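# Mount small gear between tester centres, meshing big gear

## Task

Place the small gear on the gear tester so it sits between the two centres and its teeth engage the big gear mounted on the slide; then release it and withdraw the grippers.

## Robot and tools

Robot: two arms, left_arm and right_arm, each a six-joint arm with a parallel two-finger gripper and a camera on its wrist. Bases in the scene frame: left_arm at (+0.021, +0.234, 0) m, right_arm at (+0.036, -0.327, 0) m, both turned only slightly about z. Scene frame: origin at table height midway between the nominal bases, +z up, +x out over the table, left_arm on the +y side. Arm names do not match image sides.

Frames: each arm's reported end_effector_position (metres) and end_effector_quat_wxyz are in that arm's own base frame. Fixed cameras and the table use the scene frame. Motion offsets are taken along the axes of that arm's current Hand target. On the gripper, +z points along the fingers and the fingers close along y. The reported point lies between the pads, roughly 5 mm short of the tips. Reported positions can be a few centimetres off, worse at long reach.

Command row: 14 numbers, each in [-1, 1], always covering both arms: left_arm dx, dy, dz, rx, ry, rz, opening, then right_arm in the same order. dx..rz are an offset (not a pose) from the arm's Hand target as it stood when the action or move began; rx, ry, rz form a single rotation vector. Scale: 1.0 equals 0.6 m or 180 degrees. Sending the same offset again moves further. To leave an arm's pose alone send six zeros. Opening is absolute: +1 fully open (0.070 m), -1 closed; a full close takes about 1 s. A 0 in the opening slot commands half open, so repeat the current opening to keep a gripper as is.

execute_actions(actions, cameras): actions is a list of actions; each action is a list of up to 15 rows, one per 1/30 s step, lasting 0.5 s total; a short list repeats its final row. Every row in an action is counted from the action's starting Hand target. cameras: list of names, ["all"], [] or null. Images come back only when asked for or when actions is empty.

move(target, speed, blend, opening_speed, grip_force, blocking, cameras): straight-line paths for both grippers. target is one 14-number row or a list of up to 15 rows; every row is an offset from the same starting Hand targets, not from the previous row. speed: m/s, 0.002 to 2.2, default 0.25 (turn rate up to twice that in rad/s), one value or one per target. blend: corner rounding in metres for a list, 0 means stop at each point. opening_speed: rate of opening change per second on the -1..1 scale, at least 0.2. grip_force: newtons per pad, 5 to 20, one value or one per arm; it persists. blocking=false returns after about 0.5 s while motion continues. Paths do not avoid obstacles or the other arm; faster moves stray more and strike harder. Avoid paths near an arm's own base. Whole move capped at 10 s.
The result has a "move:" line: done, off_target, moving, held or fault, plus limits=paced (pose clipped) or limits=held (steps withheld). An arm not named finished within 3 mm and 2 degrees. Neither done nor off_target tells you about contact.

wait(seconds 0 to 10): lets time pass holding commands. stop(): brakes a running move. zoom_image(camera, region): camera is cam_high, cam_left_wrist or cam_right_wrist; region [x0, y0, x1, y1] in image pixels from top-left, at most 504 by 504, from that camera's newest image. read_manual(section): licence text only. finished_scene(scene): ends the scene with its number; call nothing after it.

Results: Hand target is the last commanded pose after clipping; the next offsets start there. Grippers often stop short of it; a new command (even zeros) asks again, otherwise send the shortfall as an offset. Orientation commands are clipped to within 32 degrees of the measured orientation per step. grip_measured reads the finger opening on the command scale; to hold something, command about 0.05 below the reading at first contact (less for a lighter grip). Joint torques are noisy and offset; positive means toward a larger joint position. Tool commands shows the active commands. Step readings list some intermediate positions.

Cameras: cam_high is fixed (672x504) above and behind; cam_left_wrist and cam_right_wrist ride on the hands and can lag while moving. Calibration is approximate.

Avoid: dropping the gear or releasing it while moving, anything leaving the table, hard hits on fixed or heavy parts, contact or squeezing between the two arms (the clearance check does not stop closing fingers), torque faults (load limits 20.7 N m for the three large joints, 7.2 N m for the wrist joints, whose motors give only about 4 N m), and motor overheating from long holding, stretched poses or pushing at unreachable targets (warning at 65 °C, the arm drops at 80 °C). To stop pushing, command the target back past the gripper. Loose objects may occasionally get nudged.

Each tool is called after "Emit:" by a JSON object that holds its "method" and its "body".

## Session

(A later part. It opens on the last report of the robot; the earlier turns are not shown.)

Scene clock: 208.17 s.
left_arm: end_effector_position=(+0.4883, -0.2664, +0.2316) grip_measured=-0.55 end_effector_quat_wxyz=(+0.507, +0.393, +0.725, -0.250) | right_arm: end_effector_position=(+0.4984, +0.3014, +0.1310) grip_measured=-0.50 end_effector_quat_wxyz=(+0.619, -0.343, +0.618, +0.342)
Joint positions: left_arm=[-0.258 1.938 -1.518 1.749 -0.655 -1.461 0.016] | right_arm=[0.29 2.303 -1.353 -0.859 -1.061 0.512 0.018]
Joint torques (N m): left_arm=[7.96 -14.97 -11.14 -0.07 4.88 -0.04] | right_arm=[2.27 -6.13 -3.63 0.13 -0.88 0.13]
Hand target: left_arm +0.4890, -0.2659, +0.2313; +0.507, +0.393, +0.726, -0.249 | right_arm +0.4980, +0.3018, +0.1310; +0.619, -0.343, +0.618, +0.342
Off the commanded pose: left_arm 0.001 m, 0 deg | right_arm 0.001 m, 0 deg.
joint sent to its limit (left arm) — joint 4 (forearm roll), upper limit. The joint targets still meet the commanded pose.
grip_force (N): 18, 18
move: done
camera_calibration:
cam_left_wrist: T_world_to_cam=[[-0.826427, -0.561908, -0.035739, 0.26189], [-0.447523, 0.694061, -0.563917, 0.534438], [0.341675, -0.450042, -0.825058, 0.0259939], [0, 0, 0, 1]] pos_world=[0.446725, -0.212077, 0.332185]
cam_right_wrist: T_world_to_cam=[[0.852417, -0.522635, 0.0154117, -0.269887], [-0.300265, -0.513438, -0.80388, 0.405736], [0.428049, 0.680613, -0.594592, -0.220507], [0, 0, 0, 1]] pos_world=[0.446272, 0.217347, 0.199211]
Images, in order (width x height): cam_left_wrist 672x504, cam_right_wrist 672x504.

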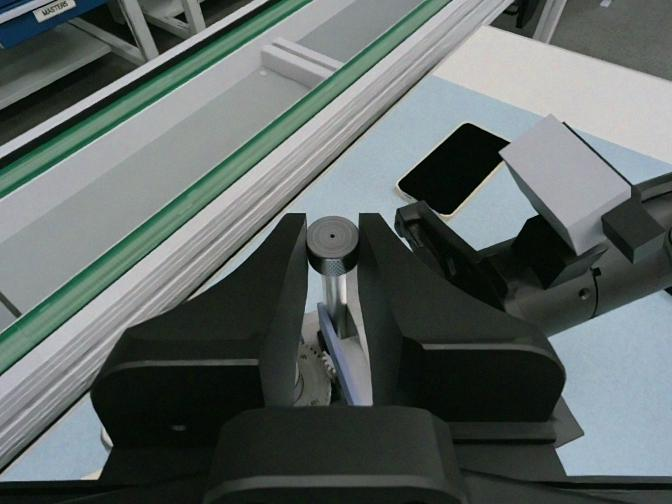

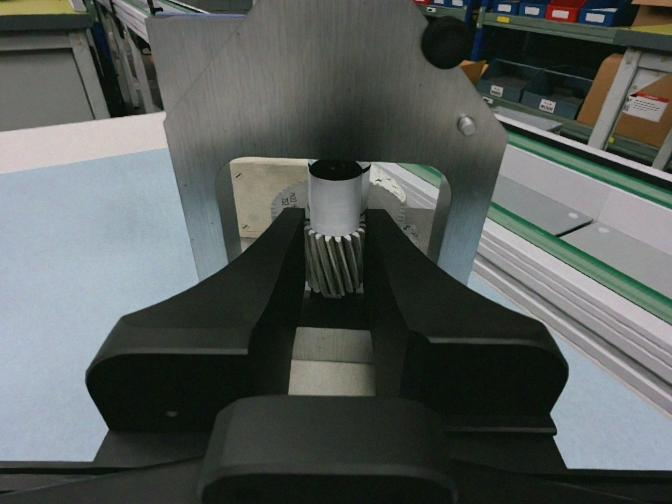

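Emit:
{"method": "move", "body": {"target": [0,0,0,0,0,0,-0.85,0,0,0.0042,0,0,0,-0.75], "speed": 0.015, "cameras": ["cam_right_wrist","cam_left_wrist"]}}

Emit:
{"method": "zoom_image", "body": {"camera": "cam_left_wrist", "region": [290, 290, 380, 410]}}

Emit:
{"method": "zoom_image", "body": {"camera": "cam_right_wrist", "region": [260, 130, 420, 310]}}

Scene clock: 210.07 s.
left_arm: end_effector_position=(+0.4883, -0.2664, +0.2316) grip_measured=-0.55 end_effector_quat_wxyz=(+0.507, +0.393, +0.725, -0.250) | right_arm: end_effector_position=(+0.4991, +0.3038, +0.1312) grip_measured=-0.50 end_effector_quat_wxyz=(+0.619, -0.344, +0.618, +0.342)
Joint positions: left_arm=[-0.258 1.938 -1.518 1.749 -0.655 -1.461 0.016] | right_arm=[0.294 2.306 -1.362 -0.858 -1.056 0.515 0.018]
Joint torques (N m): left_arm=[8.59 -15.56 -12.32 -0.08 4.88 0.02] | right_arm=[2.75 -5.62 -4.23 0.26 -0.38 0.13]
Hand target: left_arm +0.4890, -0.2659, +0.2313; +0.507, +0.393, +0.726, -0.249 | right_arm +0.4993, +0.3039, +0.1310; +0.619, -0.343, +0.618, +0.342
Off the commanded pose: left_arm 0.001 m, 0 deg | right_arm 0.000 m, 0 deg.
joint sent to its limit (left arm) — joint 4 (forearm roll), upper limit. The joint targets still meet the commanded pose.
grip_force (N): 18, 18
move: done
camera_calibration:
cam_left_wrist: T_world_to_cam=[[-0.826427, -0.561908, -0.035739, 0.26189], [-0.447523, 0.694061, -0.563917, 0.534438], [0.341675, -0.450042, -0.825058, 0.0259939], [0, 0, 0, 1]] pos_world=[0.446725, -0.212077, 0.332185]
cam_right_wrist: T_world_to_cam=[[0.853381, -0.521061, 0.0154071, -0.270142], [-0.299061, -0.513575, -0.804241, 0.406883], [0.426971, 0.681716, -0.594104, -0.222154], [0, 0, 0, 1]] pos_world=[0.44707, 0.219651, 0.199412]
Images, in order (width x height): cam_left_wrist 672x504, cam_right_wrist 672x504.

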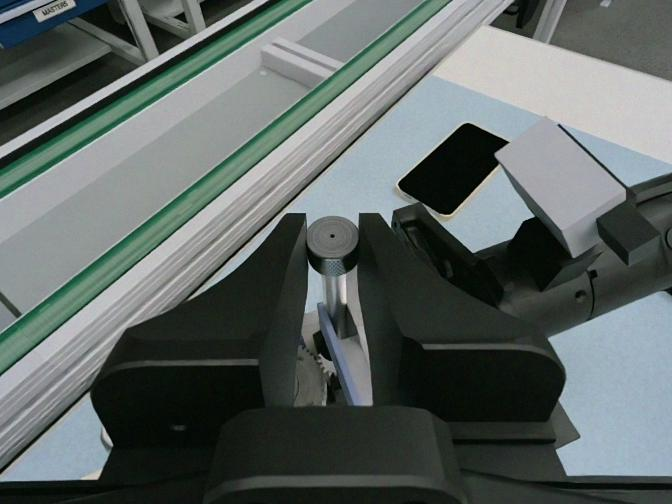

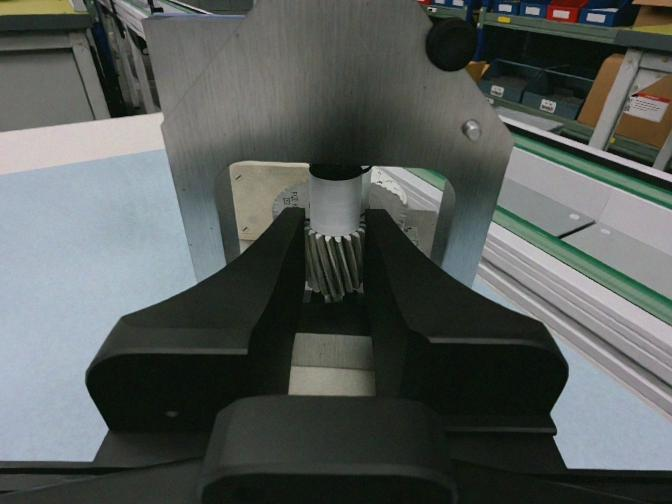

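Scaled by 4.200 from the camera's 672x504 image, which has a finer 960x720 frame.

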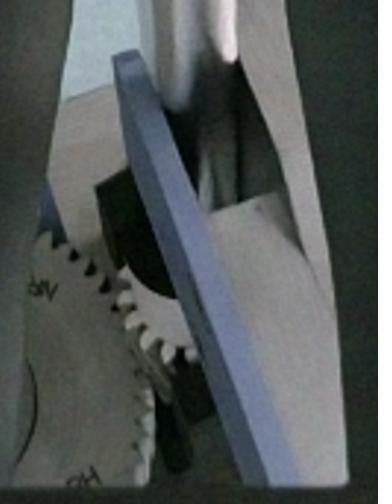

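Scaled by 2.800 from the camera's 672x504 image, which has a finer 960x720 frame.

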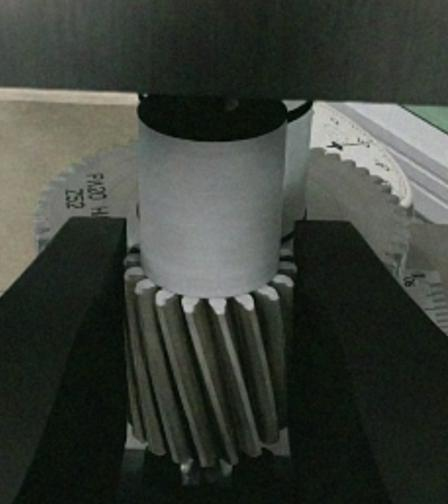

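Emit:
{"method": "zoom_image", "body": {"camera": "cam_right_wrist", "region": [295, 250, 375, 340]}}

Scaled by 5.600 from the camera's 672x504 image, which has a finer 960x720 frame.

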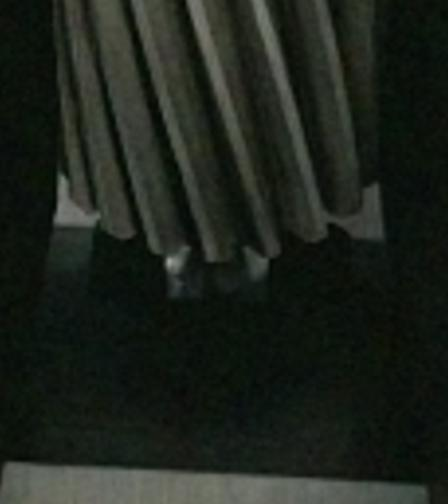

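Emit:
{"method": "move", "body": {"target": [0,0,0,0,0,0,-0.85,0.0058,0,0,0,0,0,-0.75], "speed": 0.01, "cameras": ["cam_right_wrist"]}}

Emit:
{"method": "zoom_image", "body": {"camera": "cam_right_wrist", "region": [260, 130, 420, 330]}}

Scene clock: 215.73 s.
left_arm: end_effector_position=(+0.4883, -0.2664, +0.2316) grip_measured=-0.55 end_effector_quat_wxyz=(+0.507, +0.393, +0.725, -0.250) | right_arm: end_effector_position=(+0.4993, +0.3040, +0.1300) grip_measured=-0.50 end_effector_quat_wxyz=(+0.621, -0.343, +0.616, +0.343)
Joint positions: left_arm=[-0.258 1.938 -1.518 1.749 -0.655 -1.461 0.016] | right_arm=[0.294 2.313 -1.363 -0.853 -1.065 0.508 0.018]
Joint torques (N m): left_arm=[9.48 -17.23 -14.04 -0.07 4.88 0.15] | right_arm=[3.1 -2.03 -2.04 -0.25 1.62 -0.17]
Hand target: left_arm +0.4890, -0.2659, +0.2313; +0.507, +0.393, +0.726, -0.249 | right_arm +0.4993, +0.3039, +0.1275; +0.619, -0.343, +0.618, +0.342
Off the commanded pose: left_arm 0.001 m, 0 deg | right_arm 0.003 m, 0 deg.
joint sent to its limit (left arm) — joint 4 (forearm roll), upper limit. The joint targets still meet the commanded pose.
grip_force (N): 18, 18
move: done
camera_calibration:
cam_right_wrist: T_world_to_cam=[[0.85358, -0.52068, 0.017138, -0.270682], [-0.295204, -0.510526, -0.8076, 0.403669], [0.42925, 0.684292, -0.589482, -0.225651], [0, 0, 0, 1]] pos_world=[0.447074, 0.219556, 0.197625]
Images, in order (width x height): cam_right_wrist 672x504.

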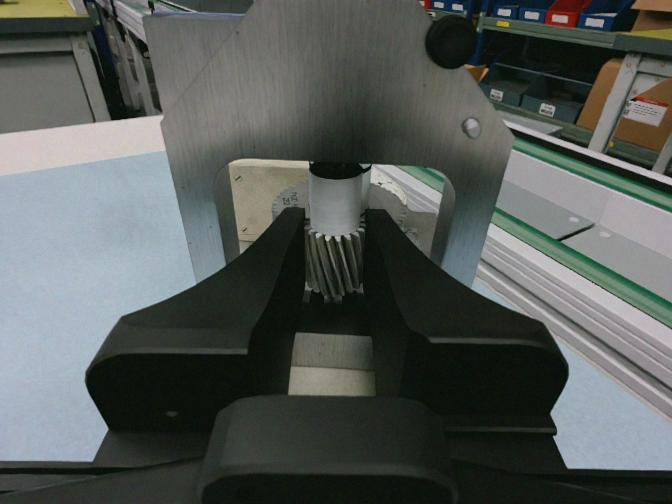

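Scaled by 2.520 from the camera's 672x504 image, which has a finer 960x720 frame.

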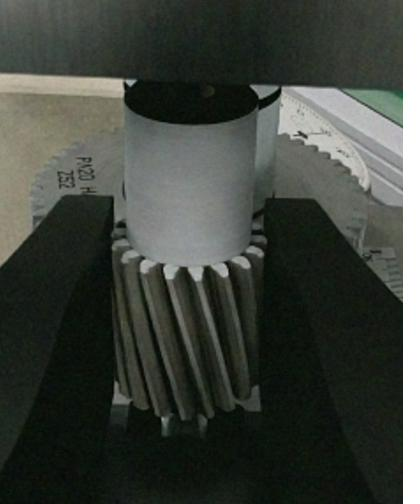

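Emit:
{"method": "move", "body": {"target": [0,0,0,0,0,0,-0.85,-0.0015,0,0.0025,0,0,0,-0.75], "speed": 0.01}}

Emit:
{"method": "move", "body": {"target": [0,0,0,0,0,0,-0.85,0,0,0.0025,0,0,0,-0.75], "speed": 0.01}}

Scene clock: 219.40 s.
left_arm: end_effector_position=(+0.4883, -0.2664, +0.2316) grip_measured=-0.55 end_effector_quat_wxyz=(+0.507, +0.393, +0.725, -0.250) | right_arm: end_effector_position=(+0.5000, +0.3047, +0.1278) grip_measured=-0.50 end_effector_quat_wxyz=(+0.618, -0.344, +0.619, +0.342)
Joint positions: left_arm=[-0.258 1.938 -1.518 1.749 -0.655 -1.461 0.016] | right_arm=[0.296 2.316 -1.367 -0.854 -1.056 0.511 0.018]
Joint torques (N m): left_arm=[9.3 -17.74 -12.89 -0.08 4.88 0.15] | right_arm=[4.88 -0.24 -2.04 -0.15 2.87 0.13]
Hand target: left_arm +0.4890, -0.2659, +0.2313; +0.507, +0.393, +0.726, -0.249 | right_arm +0.5001, +0.3052, +0.1284; +0.619, -0.343, +0.618, +0.342
Off the commanded pose: left_arm 0.001 m, 0 deg | right_arm 0.001 m, 0 deg.
joint sent to its limit (left arm) — joint 4 (forearm roll), upper limit. The joint targets still meet the commanded pose.
grip_force (N): 18, 18
move: done

Scene clock: 220.10 s.
left_arm: end_effector_position=(+0.4883, -0.2664, +0.2316) grip_measured=-0.55 end_effector_quat_wxyz=(+0.507, +0.393, +0.725, -0.250) | right_arm: end_effector_position=(+0.5009, +0.3062, +0.1276) grip_measured=-0.50 end_effector_quat_wxyz=(+0.618, -0.344, +0.619, +0.342)
Joint positions: left_arm=[-0.258 1.938 -1.518 1.749 -0.655 -1.461 0.016] | right_arm=[0.299 2.32 -1.374 -0.853 -1.052 0.512 0.018]
Joint torques (N m): left_arm=[9.23 -17.7 -12.67 -0.08 4.88 0.15] | right_arm=[4.72 -1.65 -2.42 -0.08 2.02 0.14]
Hand target: left_arm +0.4890, -0.2659, +0.2313; +0.507, +0.393, +0.726, -0.249 | right_arm +0.5009, +0.3065, +0.1284; +0.619, -0.344, +0.618, +0.342
Off the commanded pose: left_arm 0.001 m, 0 deg | right_arm 0.001 m, 0 deg.
joint sent to its limit (left arm) — joint 4 (forearm roll), upper limit. The joint targets still meet the commanded pose.
grip_force (N): 18, 18
move: done

Emit:
{"method": "move", "body": {"target": [0,0,0,0,0,0,-0.85,0.0042,0,0,0,0,0,-0.75], "speed": 0.01, "cameras": ["cam_right_wrist","cam_left_wrist"]}}

Emit:
{"method": "zoom_image", "body": {"camera": "cam_right_wrist", "region": [260, 130, 420, 330]}}

Emit:
{"method": "zoom_image", "body": {"camera": "cam_left_wrist", "region": [290, 290, 380, 410]}}

Scene clock: 221.83 s.
left_arm: end_effector_position=(+0.4883, -0.2664, +0.2316) grip_measured=-0.55 end_effector_quat_wxyz=(+0.507, +0.393, +0.725, -0.250) | right_arm: end_effector_position=(+0.5010, +0.3063, +0.1272) grip_measured=-0.50 end_effector_quat_wxyz=(+0.620, -0.343, +0.617, +0.343)
Joint positions: left_arm=[-0.258 1.938 -1.518 1.749 -0.655 -1.461 0.016] | right_arm=[0.299 2.324 -1.375 -0.849 -1.059 0.508 0.018]
Joint torques (N m): left_arm=[9.13 -17.64 -12.09 -0.07 4.88 0.15] | right_arm=[5.21 -0.52 -2.13 -0.27 2.53 -0.22]
Hand target: left_arm +0.4890, -0.2659, +0.2313; +0.507, +0.393, +0.726, -0.249 | right_arm +0.5009, +0.3065, +0.1259; +0.619, -0.343, +0.618, +0.342
Off the commanded pose: left_arm 0.001 m, 0 deg | right_arm 0.001 m, 0 deg.
joint sent to its limit (left arm) — joint 4 (forearm roll), upper limit. The joint targets still meet the commanded pose.
grip_force (N): 18, 18
move: done
camera_calibration:
cam_left_wrist: T_world_to_cam=[[-0.826427, -0.561908, -0.035739, 0.26189], [-0.447523, 0.694061, -0.563917, 0.534438], [0.341675, -0.450042, -0.825058, 0.0259939], [0, 0, 0, 1]] pos_world=[0.446725, -0.212077, 0.332185]
cam_right_wrist: T_world_to_cam=[[0.853099, -0.52153, 0.015092, -0.270122], [-0.298371, -0.511385, -0.805891, 0.404677], [0.428014, 0.683002, -0.591872, -0.228233], [0, 0, 0, 1]] pos_world=[0.448872, 0.221953, 0.195118]
Images, in order (width x height): cam_left_wrist 672x504, cam_right_wrist 672x504.

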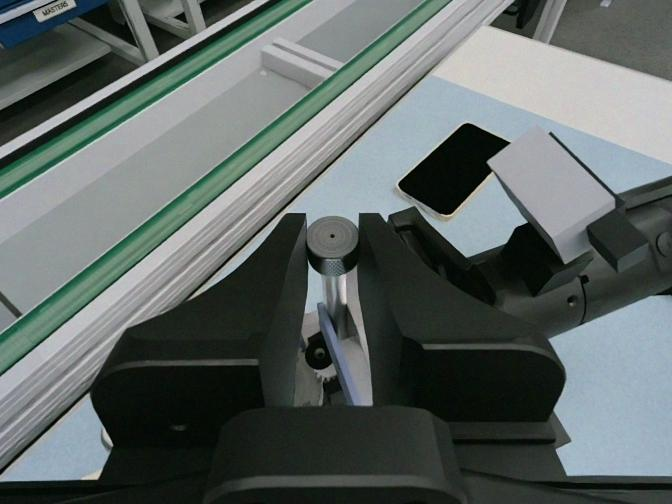

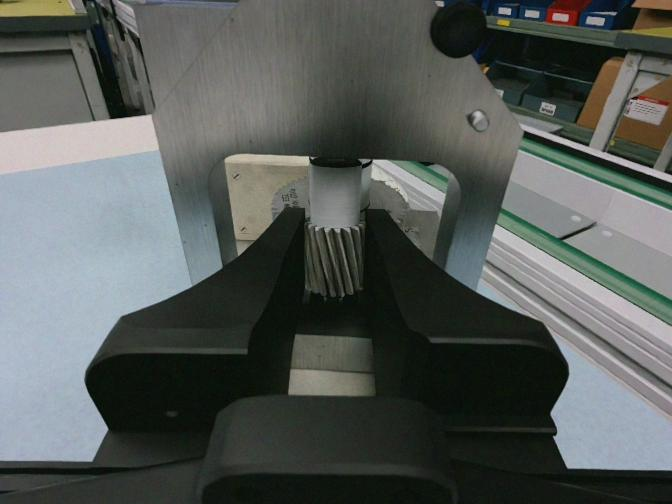

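Scaled by 2.520 from the camera's 672x504 image, which has a finer 960x720 frame.

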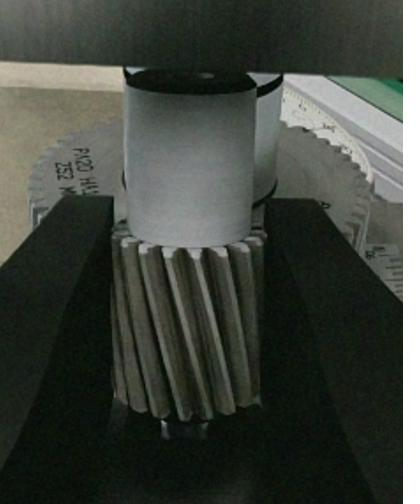

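Scaled by 4.200 from the camera's 672x504 image, which has a finer 960x720 frame.

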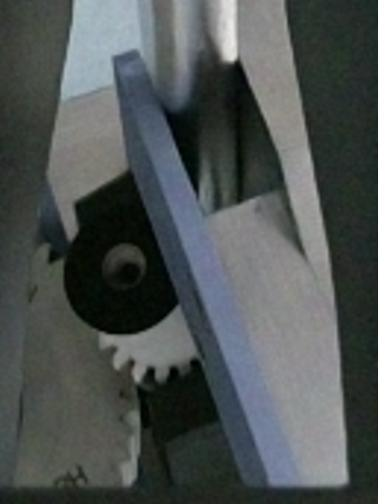

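Emit:
{"method": "move", "body": {"target": [[0,0,0,0,0,0,-0.85,-0.009,0,0,0,0,0,-0.75],[0,0,0,0,0,0,-0.85,-0.009,-0.001,-0.0165,0,0,0,-0.75]], "speed": 0.02, "cameras": ["cam_right_wrist","cam_left_wrist"]}}

Emit:
{"method": "zoom_image", "body": {"camera": "cam_right_wrist", "region": [260, 130, 420, 330]}}

Emit:
{"method": "zoom_image", "body": {"camera": "cam_left_wrist", "region": [290, 290, 380, 410]}}

Scene clock: 229.87 s.
left_arm: end_effector_position=(+0.4883, -0.2664, +0.2316) grip_measured=-0.55 end_effector_quat_wxyz=(+0.507, +0.393, +0.725, -0.250) | right_arm: end_effector_position=(+0.4955, +0.2982, +0.1304) grip_measured=-0.50 end_effector_quat_wxyz=(+0.618, -0.344, +0.619, +0.343)
Joint positions: left_arm=[-0.258 1.938 -1.518 1.749 -0.655 -1.461 0.016] | right_arm=[0.283 2.294 -1.334 -0.865 -1.07 0.51 0.018]
Joint torques (N m): left_arm=[8.66 -16.64 -11.71 -0.08 4.88 0.15] | right_arm=[-0.47 -5.9 -3.69 0.29 -0.39 -0.12]
Hand target: left_arm +0.4890, -0.2659, +0.2313; +0.507, +0.393, +0.726, -0.249 | right_arm +0.4962, +0.2978, +0.1313; +0.619, -0.343, +0.618, +0.342
Off the commanded pose: left_arm 0.001 m, 0 deg | right_arm 0.001 m, 0 deg.
MOTOR HOT: joint 5 (wrist pitch) of the left arm reports 66 °C; the controller stops that arm at 80 °C. To cool a motor, set the load down, stop pushing, or move to a pose that needs little force.
joint sent to its limit (left arm) — joint 4 (forearm roll), upper limit. The joint targets still meet the commanded pose.
grip_force (N): 18, 18
move: done
camera_calibration:
cam_left_wrist: T_world_to_cam=[[-0.826427, -0.561908, -0.035739, 0.26189], [-0.447523, 0.694061, -0.563917, 0.534438], [0.341675, -0.450042, -0.825058, 0.0259939], [0, 0, 0, 1]] pos_world=[0.446725, -0.212077, 0.332185]
cam_right_wrist: T_world_to_cam=[[0.853777, -0.520456, 0.0138199, -0.270222], [-0.300934, -0.514978, -0.802643, 0.403425], [0.424857, 0.681119, -0.596299, -0.215723], [0, 0, 0, 1]] pos_world=[0.443765, 0.21405, 0.198906]
Images, in order (width x height): cam_left_wrist 672x504, cam_right_wrist 672x504.

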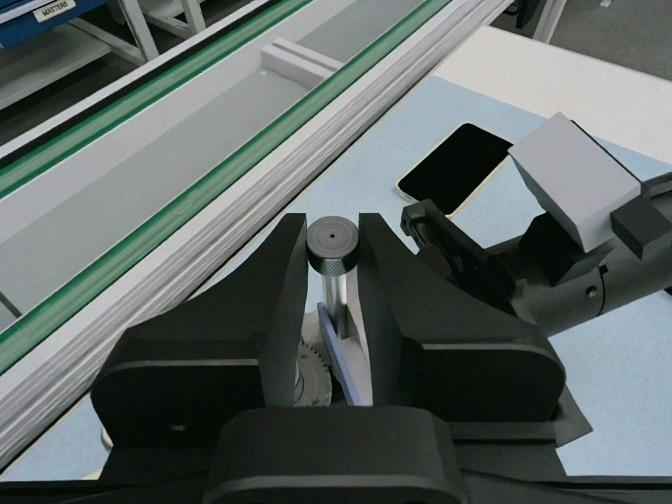

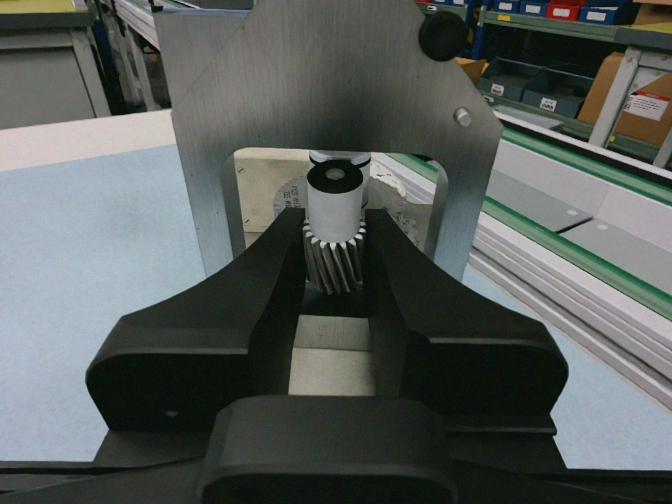

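Scaled by 2.520 from the camera's 672x504 image, which has a finer 960x720 frame.

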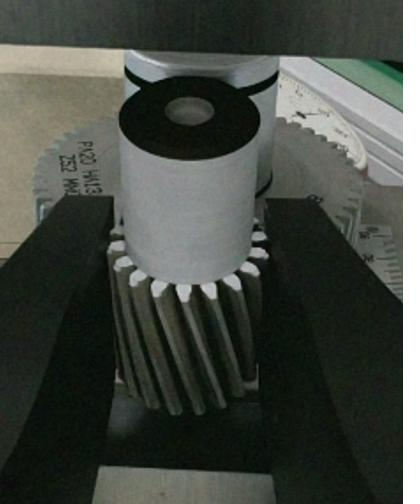

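Scaled by 4.200 from the camera's 672x504 image, which has a finer 960x720 frame.

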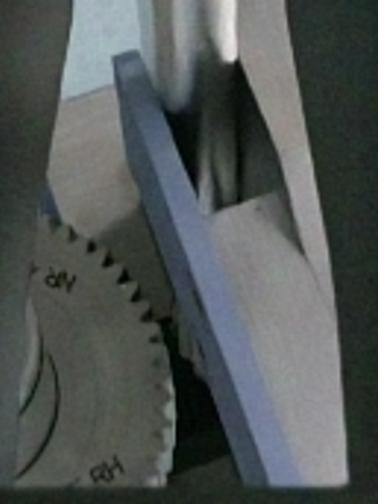

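Emit:
{"method": "move", "body": {"target": [-0.0007,-0.003,0.0015,0,0,0,-0.85,-0.0042,0.001,-0.003,0,0.067,0,-0.75], "speed": 0.05, "cameras": ["cam_right_wrist"]}}

Emit:
{"method": "zoom_image", "body": {"camera": "cam_right_wrist", "region": [260, 130, 420, 330]}}

Scene clock: 239.03 s.
left_arm: end_effector_position=(+0.4886, -0.2670, +0.2316) grip_measured=-0.55 end_effector_quat_wxyz=(+0.507, +0.392, +0.726, -0.249) | right_arm: end_effector_position=(+0.4947, +0.2965, +0.1331) grip_measured=-0.50 end_effector_quat_wxyz=(+0.550, -0.378, +0.680, +0.304)
Joint positions: left_arm=[-0.262 1.937 -1.517 1.749 -0.647 -1.463 0.016] | right_arm=[0.288 2.187 -1.368 -1.096 -0.815 0.742 0.018]
Joint torques (N m): left_arm=[2.32 -15.19 -12.52 -0.07 3.61 -0.05] | right_arm=[1.42 -8.12 -5.27 0.55 -1.3 -0.11]
Hand target: left_arm +0.4881, -0.2677, +0.2313; +0.507, +0.393, +0.726, -0.249 | right_arm +0.4947, +0.2966, +0.1338; +0.550, -0.378, +0.680, +0.304
Off the commanded pose: left_arm 0.001 m, 0 deg | right_arm 0.001 m, 0 deg.
MOTOR HOT: still on. Joint 5 (wrist pitch) of the left arm reports 70 °C.
joint sent to its limit (left arm) — joint 4 (forearm roll), upper limit. The joint targets still meet the commanded pose.
grip_force (N): 18, 18
move: done
camera_calibration:
cam_right_wrist: T_world_to_cam=[[0.854299, -0.519641, 0.0120787, -0.270747], [-0.383277, -0.645471, -0.660655, 0.464986], [0.3511, 0.559768, -0.750592, -0.119607], [0, 0, 0, 1]] pos_world=[0.451512, 0.226396, 0.22069]
Images, in order (width x height): cam_right_wrist 672x504.

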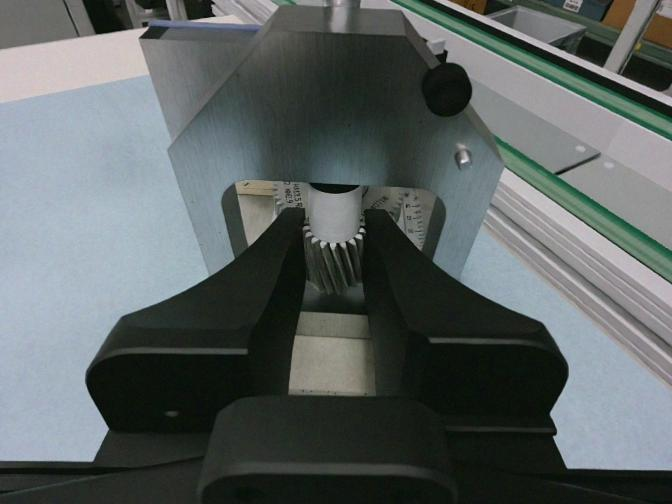

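Scaled by 2.520 from the camera's 672x504 image, which has a finer 960x720 frame.

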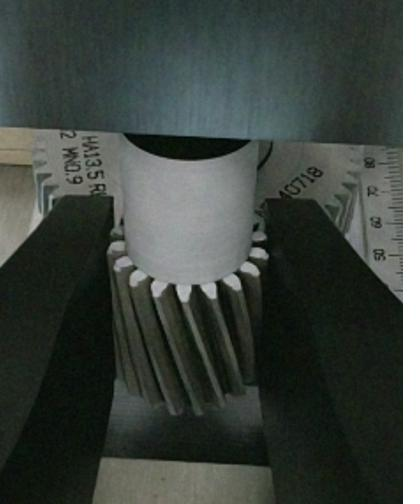

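Emit:
{"method": "move", "body": {"target": [-0.0006,-0.0025,0.0012,0,0,0,-0.85,0,0,0,0,0,0,-0.75], "cameras": ["all"]}}

Scene clock: 245.30 s.
left_arm: end_effector_position=(+0.4884, -0.2681, +0.2312) grip_measured=-0.55 end_effector_quat_wxyz=(+0.507, +0.392, +0.726, -0.248) | right_arm: end_effector_position=(+0.4947, +0.2965, +0.1333) grip_measured=-0.50 end_effector_quat_wxyz=(+0.550, -0.378, +0.680, +0.304)
Joint positions: left_arm=[-0.266 1.937 -1.517 1.749 -0.641 -1.464 0.016] | right_arm=[0.288 2.187 -1.368 -1.095 -0.816 0.741 0.018]
Joint torques (N m): left_arm=[-4.59 -13.11 -9.73 -0.09 0.47 -0.03] | right_arm=[1.29 -8.2 -6.62 0.71 -1.61 -0.13]
Hand target: left_arm +0.4873, -0.2692, +0.2313; +0.507, +0.393, +0.726, -0.249 | right_arm +0.4947, +0.2966, +0.1338; +0.550, -0.378, +0.680, +0.304
Off the commanded pose: left_arm 0.002 m, 0 deg | right_arm 0.000 m, 0 deg.
MOTOR HOT: still on. Joint 5 (wrist pitch) of the left arm reports 64 °C.
joint sent to its limit (left arm) — joint 4 (forearm roll), upper limit. The joint targets still meet the commanded pose.
grip_force (N): 18, 18
move: done
camera_calibration:
cam_left_wrist: T_world_to_cam=[[-0.822786, -0.567105, -0.0376078, 0.258284], [-0.451612, 0.692529, -0.562539, 0.5367], [0.345063, -0.445865, -0.825915, 0.0245241], [0, 0, 0, 1]] pos_world=[0.446431, -0.214272, 0.331883]
cam_right_wrist: T_world_to_cam=[[0.854399, -0.519469, 0.0124283, -0.270824], [-0.382563, -0.645048, -0.661482, 0.464781], [0.351637, 0.560415, -0.749858, -0.120048], [0, 0, 0, 1]] pos_world=[0.451413, 0.226398, 0.220792]

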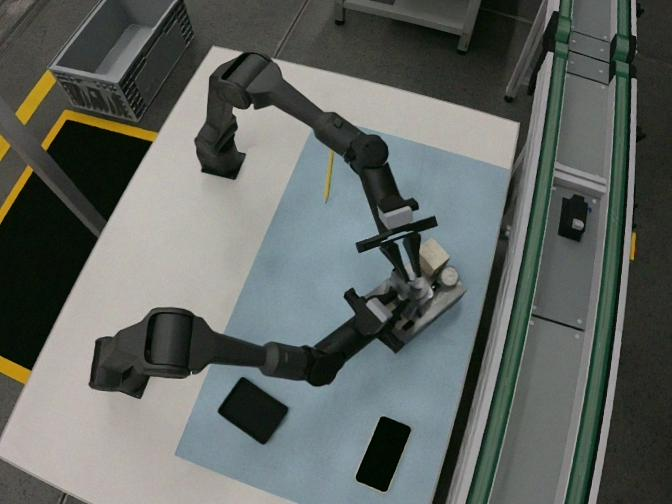

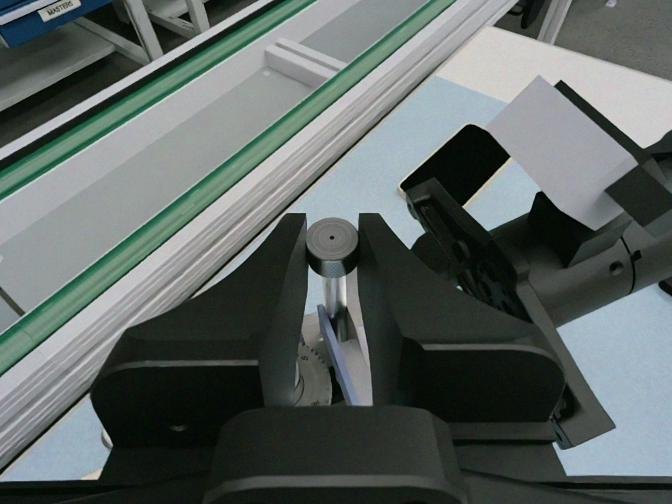

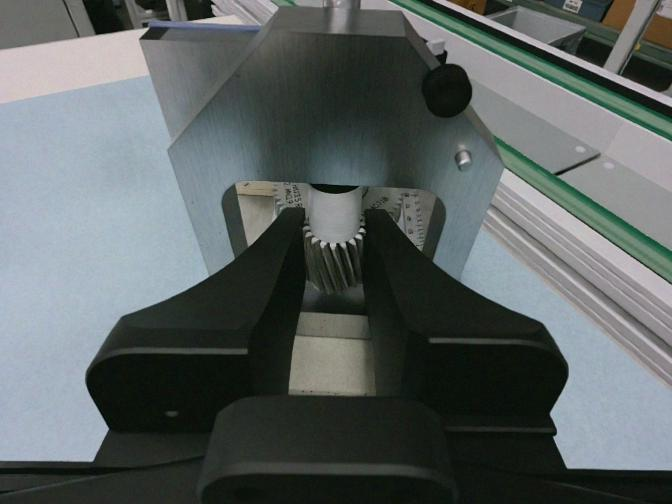

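Emit:
{"method": "zoom_image", "body": {"camera": "cam_right_wrist", "region": [220, 150, 460, 330]}}

Emit:
{"method": "zoom_image", "body": {"camera": "cam_left_wrist", "region": [260, 290, 420, 410]}}

Scaled by 2.100 from the camera's 672x504 image, which has a finer 960x720 frame.

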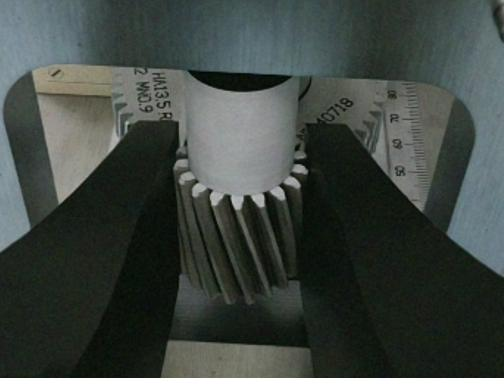

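Scaled by 3.150 from the camera's 672x504 image, which has a finer 960x720 frame.

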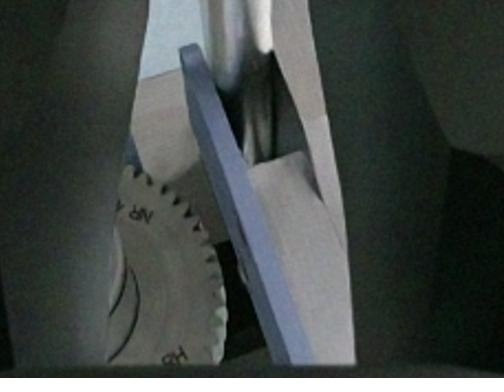

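Emit:
{"method": "move", "body": {"target": [[0,0,0,0,0,0,-0.85,-0.0005,0,0.0024,0,-0.02,0,-0.75],[0,0,0,0,0,0,-0.85,0.0100,0,0.0046,0,-0.02,0,-0.75]], "speed": 0.02, "cameras": ["all"]}}

Scene clock: 253.60 s.
left_arm: end_effector_position=(+0.4873, -0.2691, +0.2300) grip_measured=-0.55 end_effector_quat_wxyz=(+0.506, +0.393, +0.727, -0.249) | right_arm: end_effector_position=(+0.4957, +0.2979, +0.1294) grip_measured=-0.50 end_effector_quat_wxyz=(+0.573, -0.368, +0.660, +0.316)
Joint positions: left_arm=[-0.267 1.937 -1.514 1.749 -0.643 -1.464 0.016] | right_arm=[0.287 2.227 -1.352 -0.997 -0.897 0.638 0.018]
Joint torques (N m): left_arm=[-10.47 -18.33 -11.17 -0.1 -3.85 0.01] | right_arm=[1.27 -4.89 -2.73 0.01 -0.3 0.08]
Hand target: left_arm +0.4873, -0.2692, +0.2313; +0.507, +0.393, +0.726, -0.249 | right_arm +0.4955, +0.2978, +0.1273; +0.572, -0.368, +0.662, +0.316
Off the commanded pose: left_arm 0.001 m, 0 deg | right_arm 0.002 m, 0 deg.
MOTOR HOT: cleared for the motors of the left arm.
joint sent to its limit (left arm) — joint 4 (forearm roll), upper limit. The joint targets still meet the commanded pose.
grip_force (N): 18, 18
move: done
camera_calibration:
cam_left_wrist: T_world_to_cam=[[-0.824809, -0.564325, -0.0350469, 0.257945], [-0.45116, 0.694237, -0.560794, 0.536006], [0.340801, -0.446736, -0.827213, 0.0256921], [0, 0, 0, 1]] pos_world=[0.445824, -0.215072, 0.330882]
cam_right_wrist: T_world_to_cam=[[0.853917, -0.520189, 0.0151652, -0.270846], [-0.356581, -0.606075, -0.711002, 0.445384], [0.379046, 0.601728, -0.703027, -0.156118], [0, 0, 0, 1]] pos_world=[0.449272, 0.222986, 0.211021]

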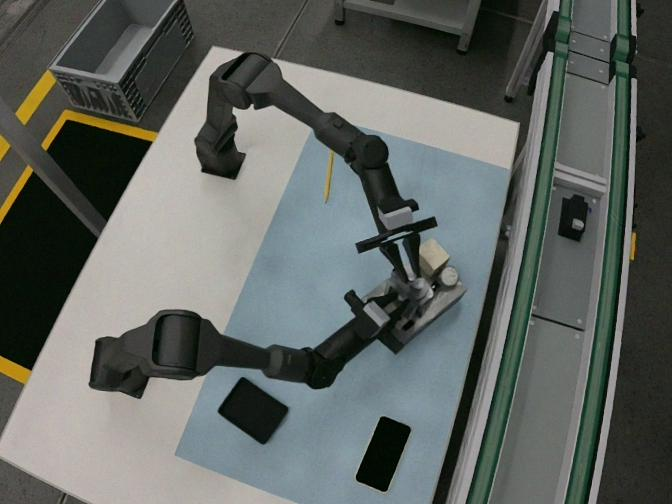

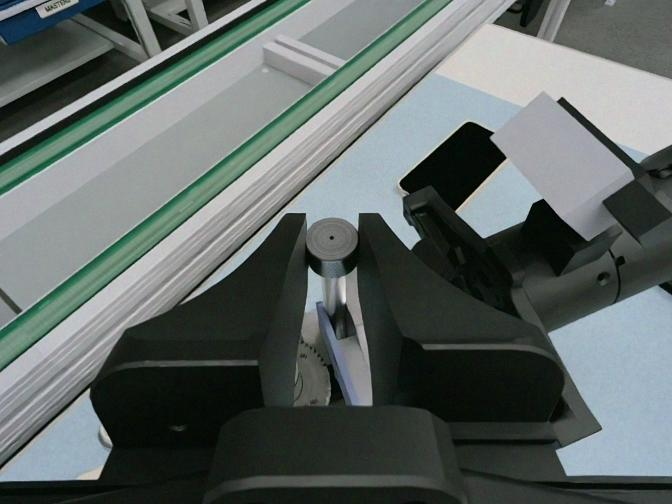

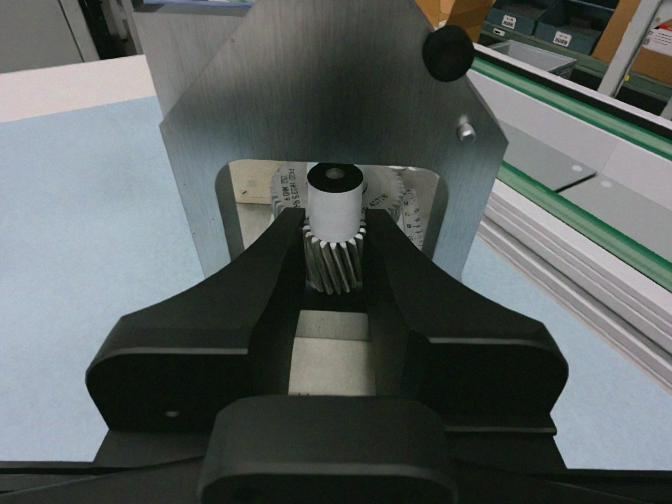

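Emit:
{"method": "move", "body": {"target": [0.0003,0.0012,-0.0006,0,0,0,-0.85,-0.0033,0,-0.0007,0,0,0,-0.75], "cameras": ["all"]}}

Emit:
{"method": "zoom_image", "body": {"camera": "cam_right_wrist", "region": [220, 150, 460, 330]}}

Scene clock: 255.70 s.
left_arm: end_effector_position=(+0.4873, -0.2691, +0.2316) grip_measured=-0.55 end_effector_quat_wxyz=(+0.507, +0.393, +0.725, -0.250) | right_arm: end_effector_position=(+0.4952, +0.2976, +0.1276) grip_measured=-0.50 end_effector_quat_wxyz=(+0.570, -0.368, +0.663, +0.316)
Joint positions: left_arm=[-0.266 1.936 -1.516 1.749 -0.646 -1.464 0.016] | right_arm=[0.287 2.226 -1.35 -1.003 -0.891 0.644 0.018]
Joint torques (N m): left_arm=[-8.02 -16.92 -12.14 -0.1 -3.64 0.24] | right_arm=[6.07 -6.46 -3.03 -0.16 -1.03 0.21]
Hand target: left_arm +0.4877, -0.2685, +0.2313; +0.507, +0.393, +0.726, -0.249 | right_arm +0.4954, +0.2977, +0.1294; +0.572, -0.368, +0.662, +0.316
Off the commanded pose: left_arm 0.001 m, 0 deg | right_arm 0.002 m, 0 deg.
joint sent to its limit (left arm) — joint 4 (forearm roll), upper limit. The joint targets still meet the commanded pose.
grip_force (N): 18, 18
move: done
camera_calibration:
cam_left_wrist: T_world_to_cam=[[-0.825732, -0.562887, -0.0363928, 0.25911], [-0.448333, 0.6941, -0.563226, 0.536084], [0.342293, -0.448757, -0.825501, 0.0253397], [0, 0, 0, 1]] pos_world=[0.445626, -0.214875, 0.332284]
cam_right_wrist: T_world_to_cam=[[0.853941, -0.520225, 0.0122956, -0.270123], [-0.361416, -0.609928, -0.705242, 0.446596], [0.374384, 0.597791, -0.70886, -0.152746], [0, 0, 0, 1]] pos_world=[0.449262, 0.223177, 0.210004]

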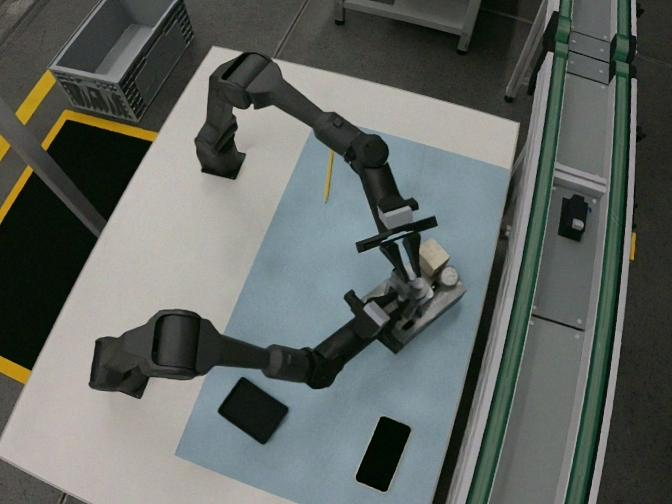

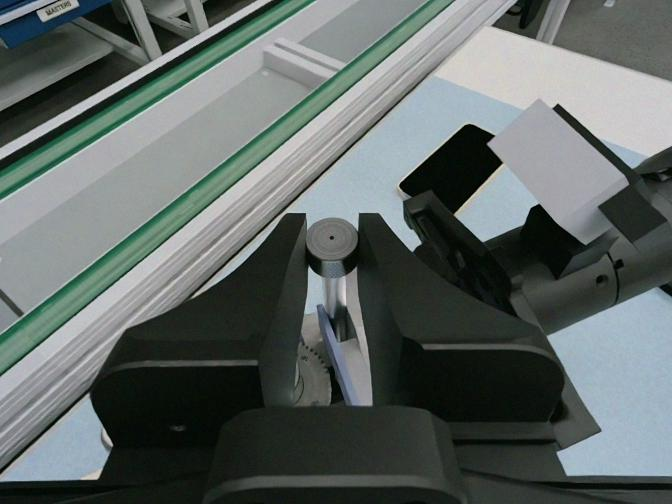

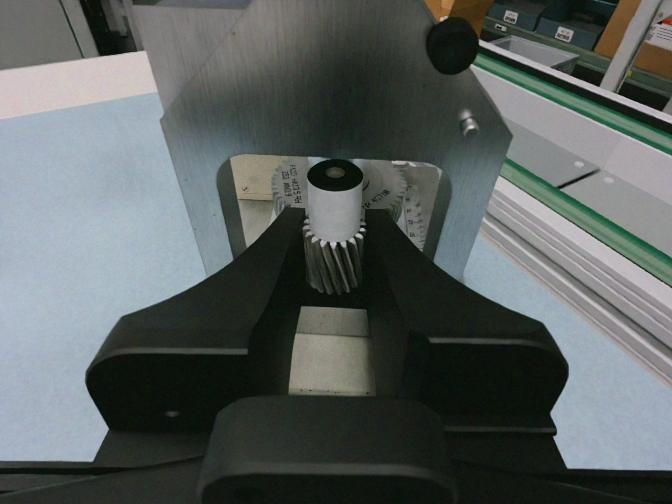

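Scaled by 2.100 from the camera's 672x504 image, which has a finer 960x720 frame.

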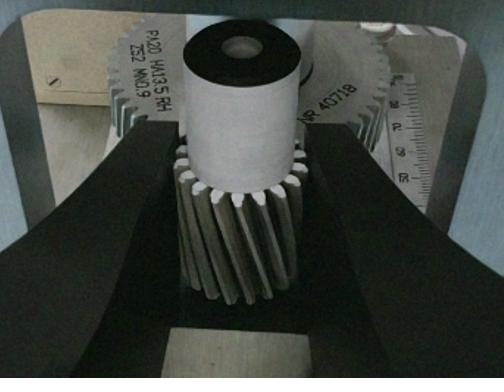

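Emit:
{"method": "move", "body": {"target": [0,0,0,0,0,0,-0.85,0.0065,0,0.0014,0,0,0,-0.75], "speed": 0.02}}

Scene clock: 259.57 s.
left_arm: end_effector_position=(+0.4875, -0.2687, +0.2316) grip_measured=-0.55 end_effector_quat_wxyz=(+0.507, +0.393, +0.725, -0.250) | right_arm: end_effector_position=(+0.4962, +0.2970, +0.1274) grip_measured=-0.50 end_effector_quat_wxyz=(+0.574, -0.367, +0.661, +0.316)
Joint positions: left_arm=[-0.265 1.936 -1.516 1.749 -0.646 -1.464 0.016] | right_arm=[0.285 2.231 -1.351 -0.993 -0.901 0.633 0.018]
Joint torques (N m): left_arm=[-4.56 -15.74 -9.72 -0.11 -1.58 0.09] | right_arm=[3.64 -3.15 -3.05 -0.11 0.46 -0.09]
Hand target: left_arm +0.4877, -0.2685, +0.2313; +0.507, +0.393, +0.726, -0.249 | right_arm +0.4956, +0.2979, +0.1254; +0.572, -0.368, +0.662, +0.316
Off the commanded pose: left_arm 0.000 m, 0 deg | right_arm 0.002 m, 0 deg.
joint sent to its limit (left arm) — joint 4 (forearm roll), upper limit. The joint targets still meet the commanded pose.
grip_force (N): 18, 18
move: done

Emit:
{"method": "move", "body": {"target": [0.0140,-0.0006,0.0054,0,0,0,-0.85,-0.0033,0,-0.0007,0,0,0,-0.75], "speed": 0.02}}

Emit:
{"method": "move", "body": {"target": [0.0078,-0.0003,0.0030,0,0,0,-0.85,0,0,0,0,0,0,-0.75], "speed": 0.01, "cameras": ["all"]}}

Emit:
{"method": "zoom_image", "body": {"camera": "cam_right_wrist", "region": [220, 130, 460, 310]}}

Scene clock: 261.77 s.
left_arm: end_effector_position=(+0.4874, -0.2688, +0.2255) grip_measured=-0.55 end_effector_quat_wxyz=(+0.509, +0.393, +0.724, -0.250) | right_arm: end_effector_position=(+0.4962, +0.2972, +0.1266) grip_measured=-0.50 end_effector_quat_wxyz=(+0.571, -0.367, +0.663, +0.315)
Joint positions: left_arm=[-0.265 1.941 -1.495 1.705 -0.642 -1.411 0.016] | right_arm=[0.286 2.23 -1.352 -0.998 -0.894 0.638 0.018]
Joint torques (N m): left_arm=[-4.79 -7.59 -5.43 -0.64 -1.17 -0.01] | right_arm=[10.88 -2.13 1.9 -1.66 0.33 0.2]
Hand target: left_arm +0.4876, -0.2685, +0.2223; +0.507, +0.393, +0.726, -0.249 | right_arm +0.4955, +0.2978, +0.1274; +0.572, -0.368, +0.662, +0.316
Off the commanded pose: left_arm 0.003 m, 0 deg | right_arm 0.001 m, 0 deg.
grip_force (N): 18, 18
move: done

Scene clock: 262.90 s.
left_arm: end_effector_position=(+0.4881, -0.2686, +0.2183) grip_measured=-0.55 end_effector_quat_wxyz=(+0.508, +0.392, +0.725, -0.249) | right_arm: end_effector_position=(+0.4959, +0.2972, +0.1269) grip_measured=-0.49 end_effector_quat_wxyz=(+0.571, -0.367, +0.663, +0.315)
Joint positions: left_arm=[-0.265 1.95 -1.482 1.681 -0.637 -1.382 0.016] | right_arm=[0.286 2.23 -1.351 -0.998 -0.895 0.639 0.018]
Joint torques (N m): left_arm=[-3.12 3.7 6.94 1.74 -1.13 -0.01] | right_arm=[11.6 -4.19 2.07 -1.87 -1.17 0.14]
Hand target: left_arm +0.4876, -0.2685, +0.2173; +0.507, +0.393, +0.726, -0.249 | right_arm +0.4955, +0.2978, +0.1274; +0.572, -0.368, +0.662, +0.316
Off the commanded pose: left_arm 0.001 m, 0 deg | right_arm 0.001 m, 0 deg.
grip_force (N): 18, 18
move: done
camera_calibration:
cam_left_wrist: T_world_to_cam=[[-0.824137, -0.565179, -0.0370107, 0.258393], [-0.449431, 0.692324, -0.564535, 0.528932], [0.344687, -0.44862, -0.824579, 0.0128811], [0, 0, 0, 1]] pos_world=[0.44623, -0.214375, 0.318785]
cam_right_wrist: T_world_to_cam=[[0.853037, -0.521698, 0.0126232, -0.270188], [-0.361165, -0.607662, -0.707324, 0.44553], [0.37668, 0.598814, -0.706777, -0.154978], [0, 0, 0, 1]] pos_world=[0.449767, 0.222579, 0.20901]

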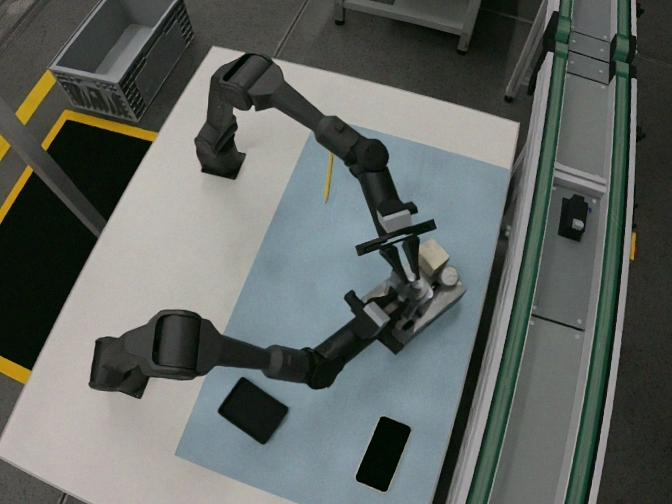

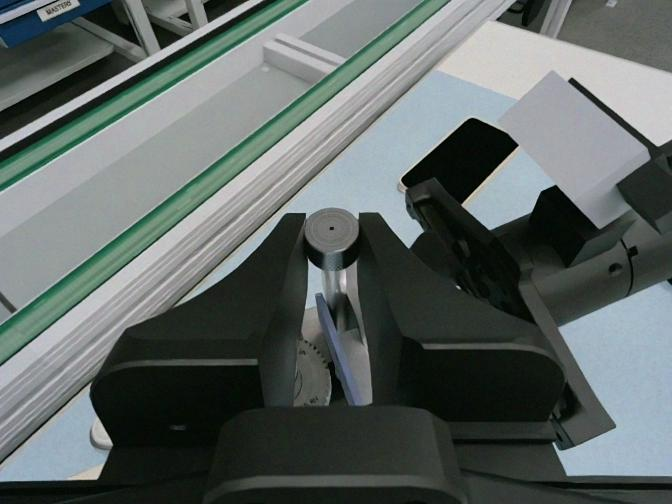

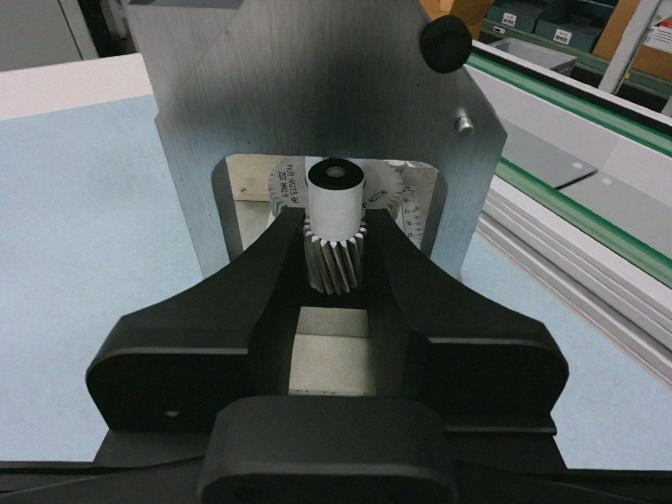

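Scaled by 2.100 from the camera's 672x504 image, which has a finer 960x720 frame.

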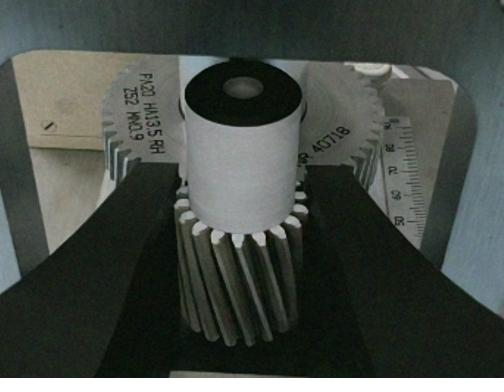

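Emit:
{"method": "zoom_image", "body": {"camera": "cam_left_wrist", "region": [250, 200, 430, 410]}}

Emit:
{"method": "zoom_image", "body": {"camera": "cam_high", "region": [350, 210, 490, 350]}}

Scaled by 2.400 from the camera's 672x504 image, which has a finer 960x720 frame.

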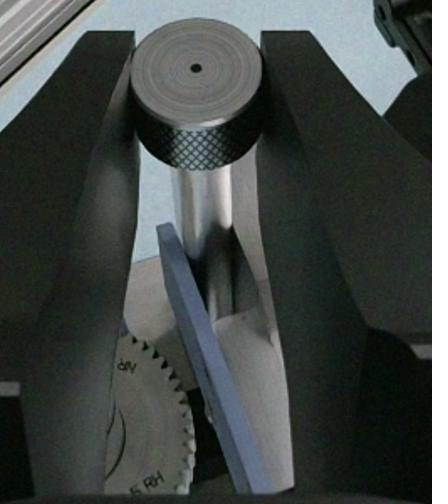

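Scaled by 3.600 from the camera's 672x504 image, which has a finer 960x720 frame.

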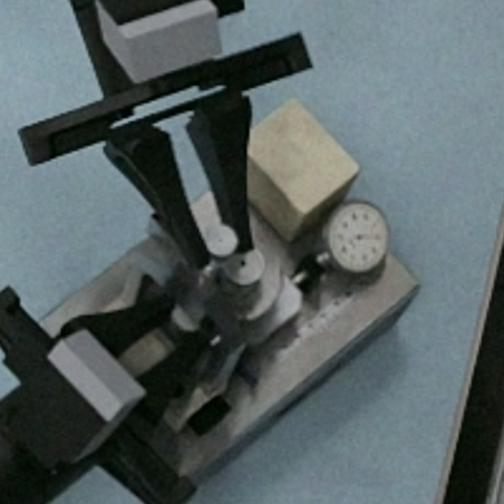

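Emit:
{"method": "zoom_image", "body": {"camera": "cam_high", "region": [385, 260, 435, 310]}}

Scaled by 10.080 from the camera's 672x504 image, which has a finer 960x720 frame.

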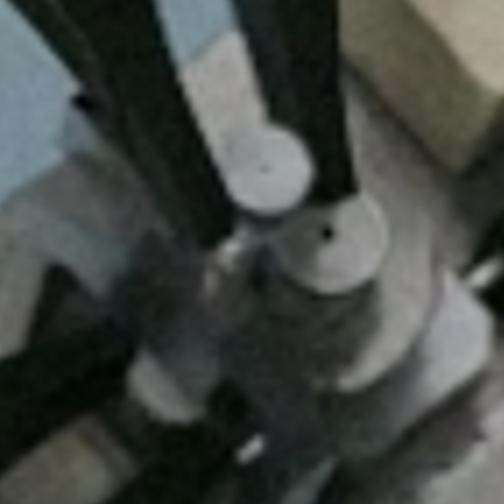

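Emit:
{"method": "zoom_image", "body": {"camera": "cam_left_wrist", "region": [290, 320, 380, 410]}}

Scaled by 5.600 from the camera's 672x504 image, which has a finer 960x720 frame.

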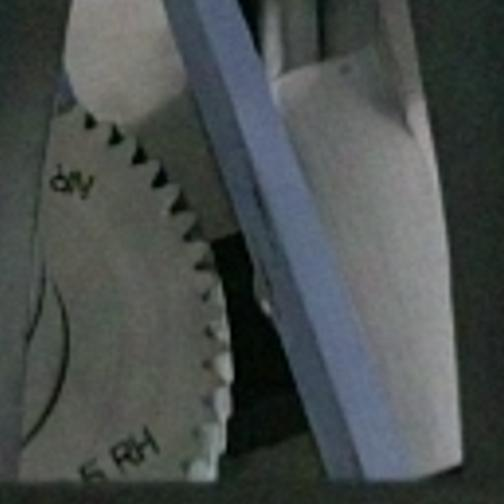

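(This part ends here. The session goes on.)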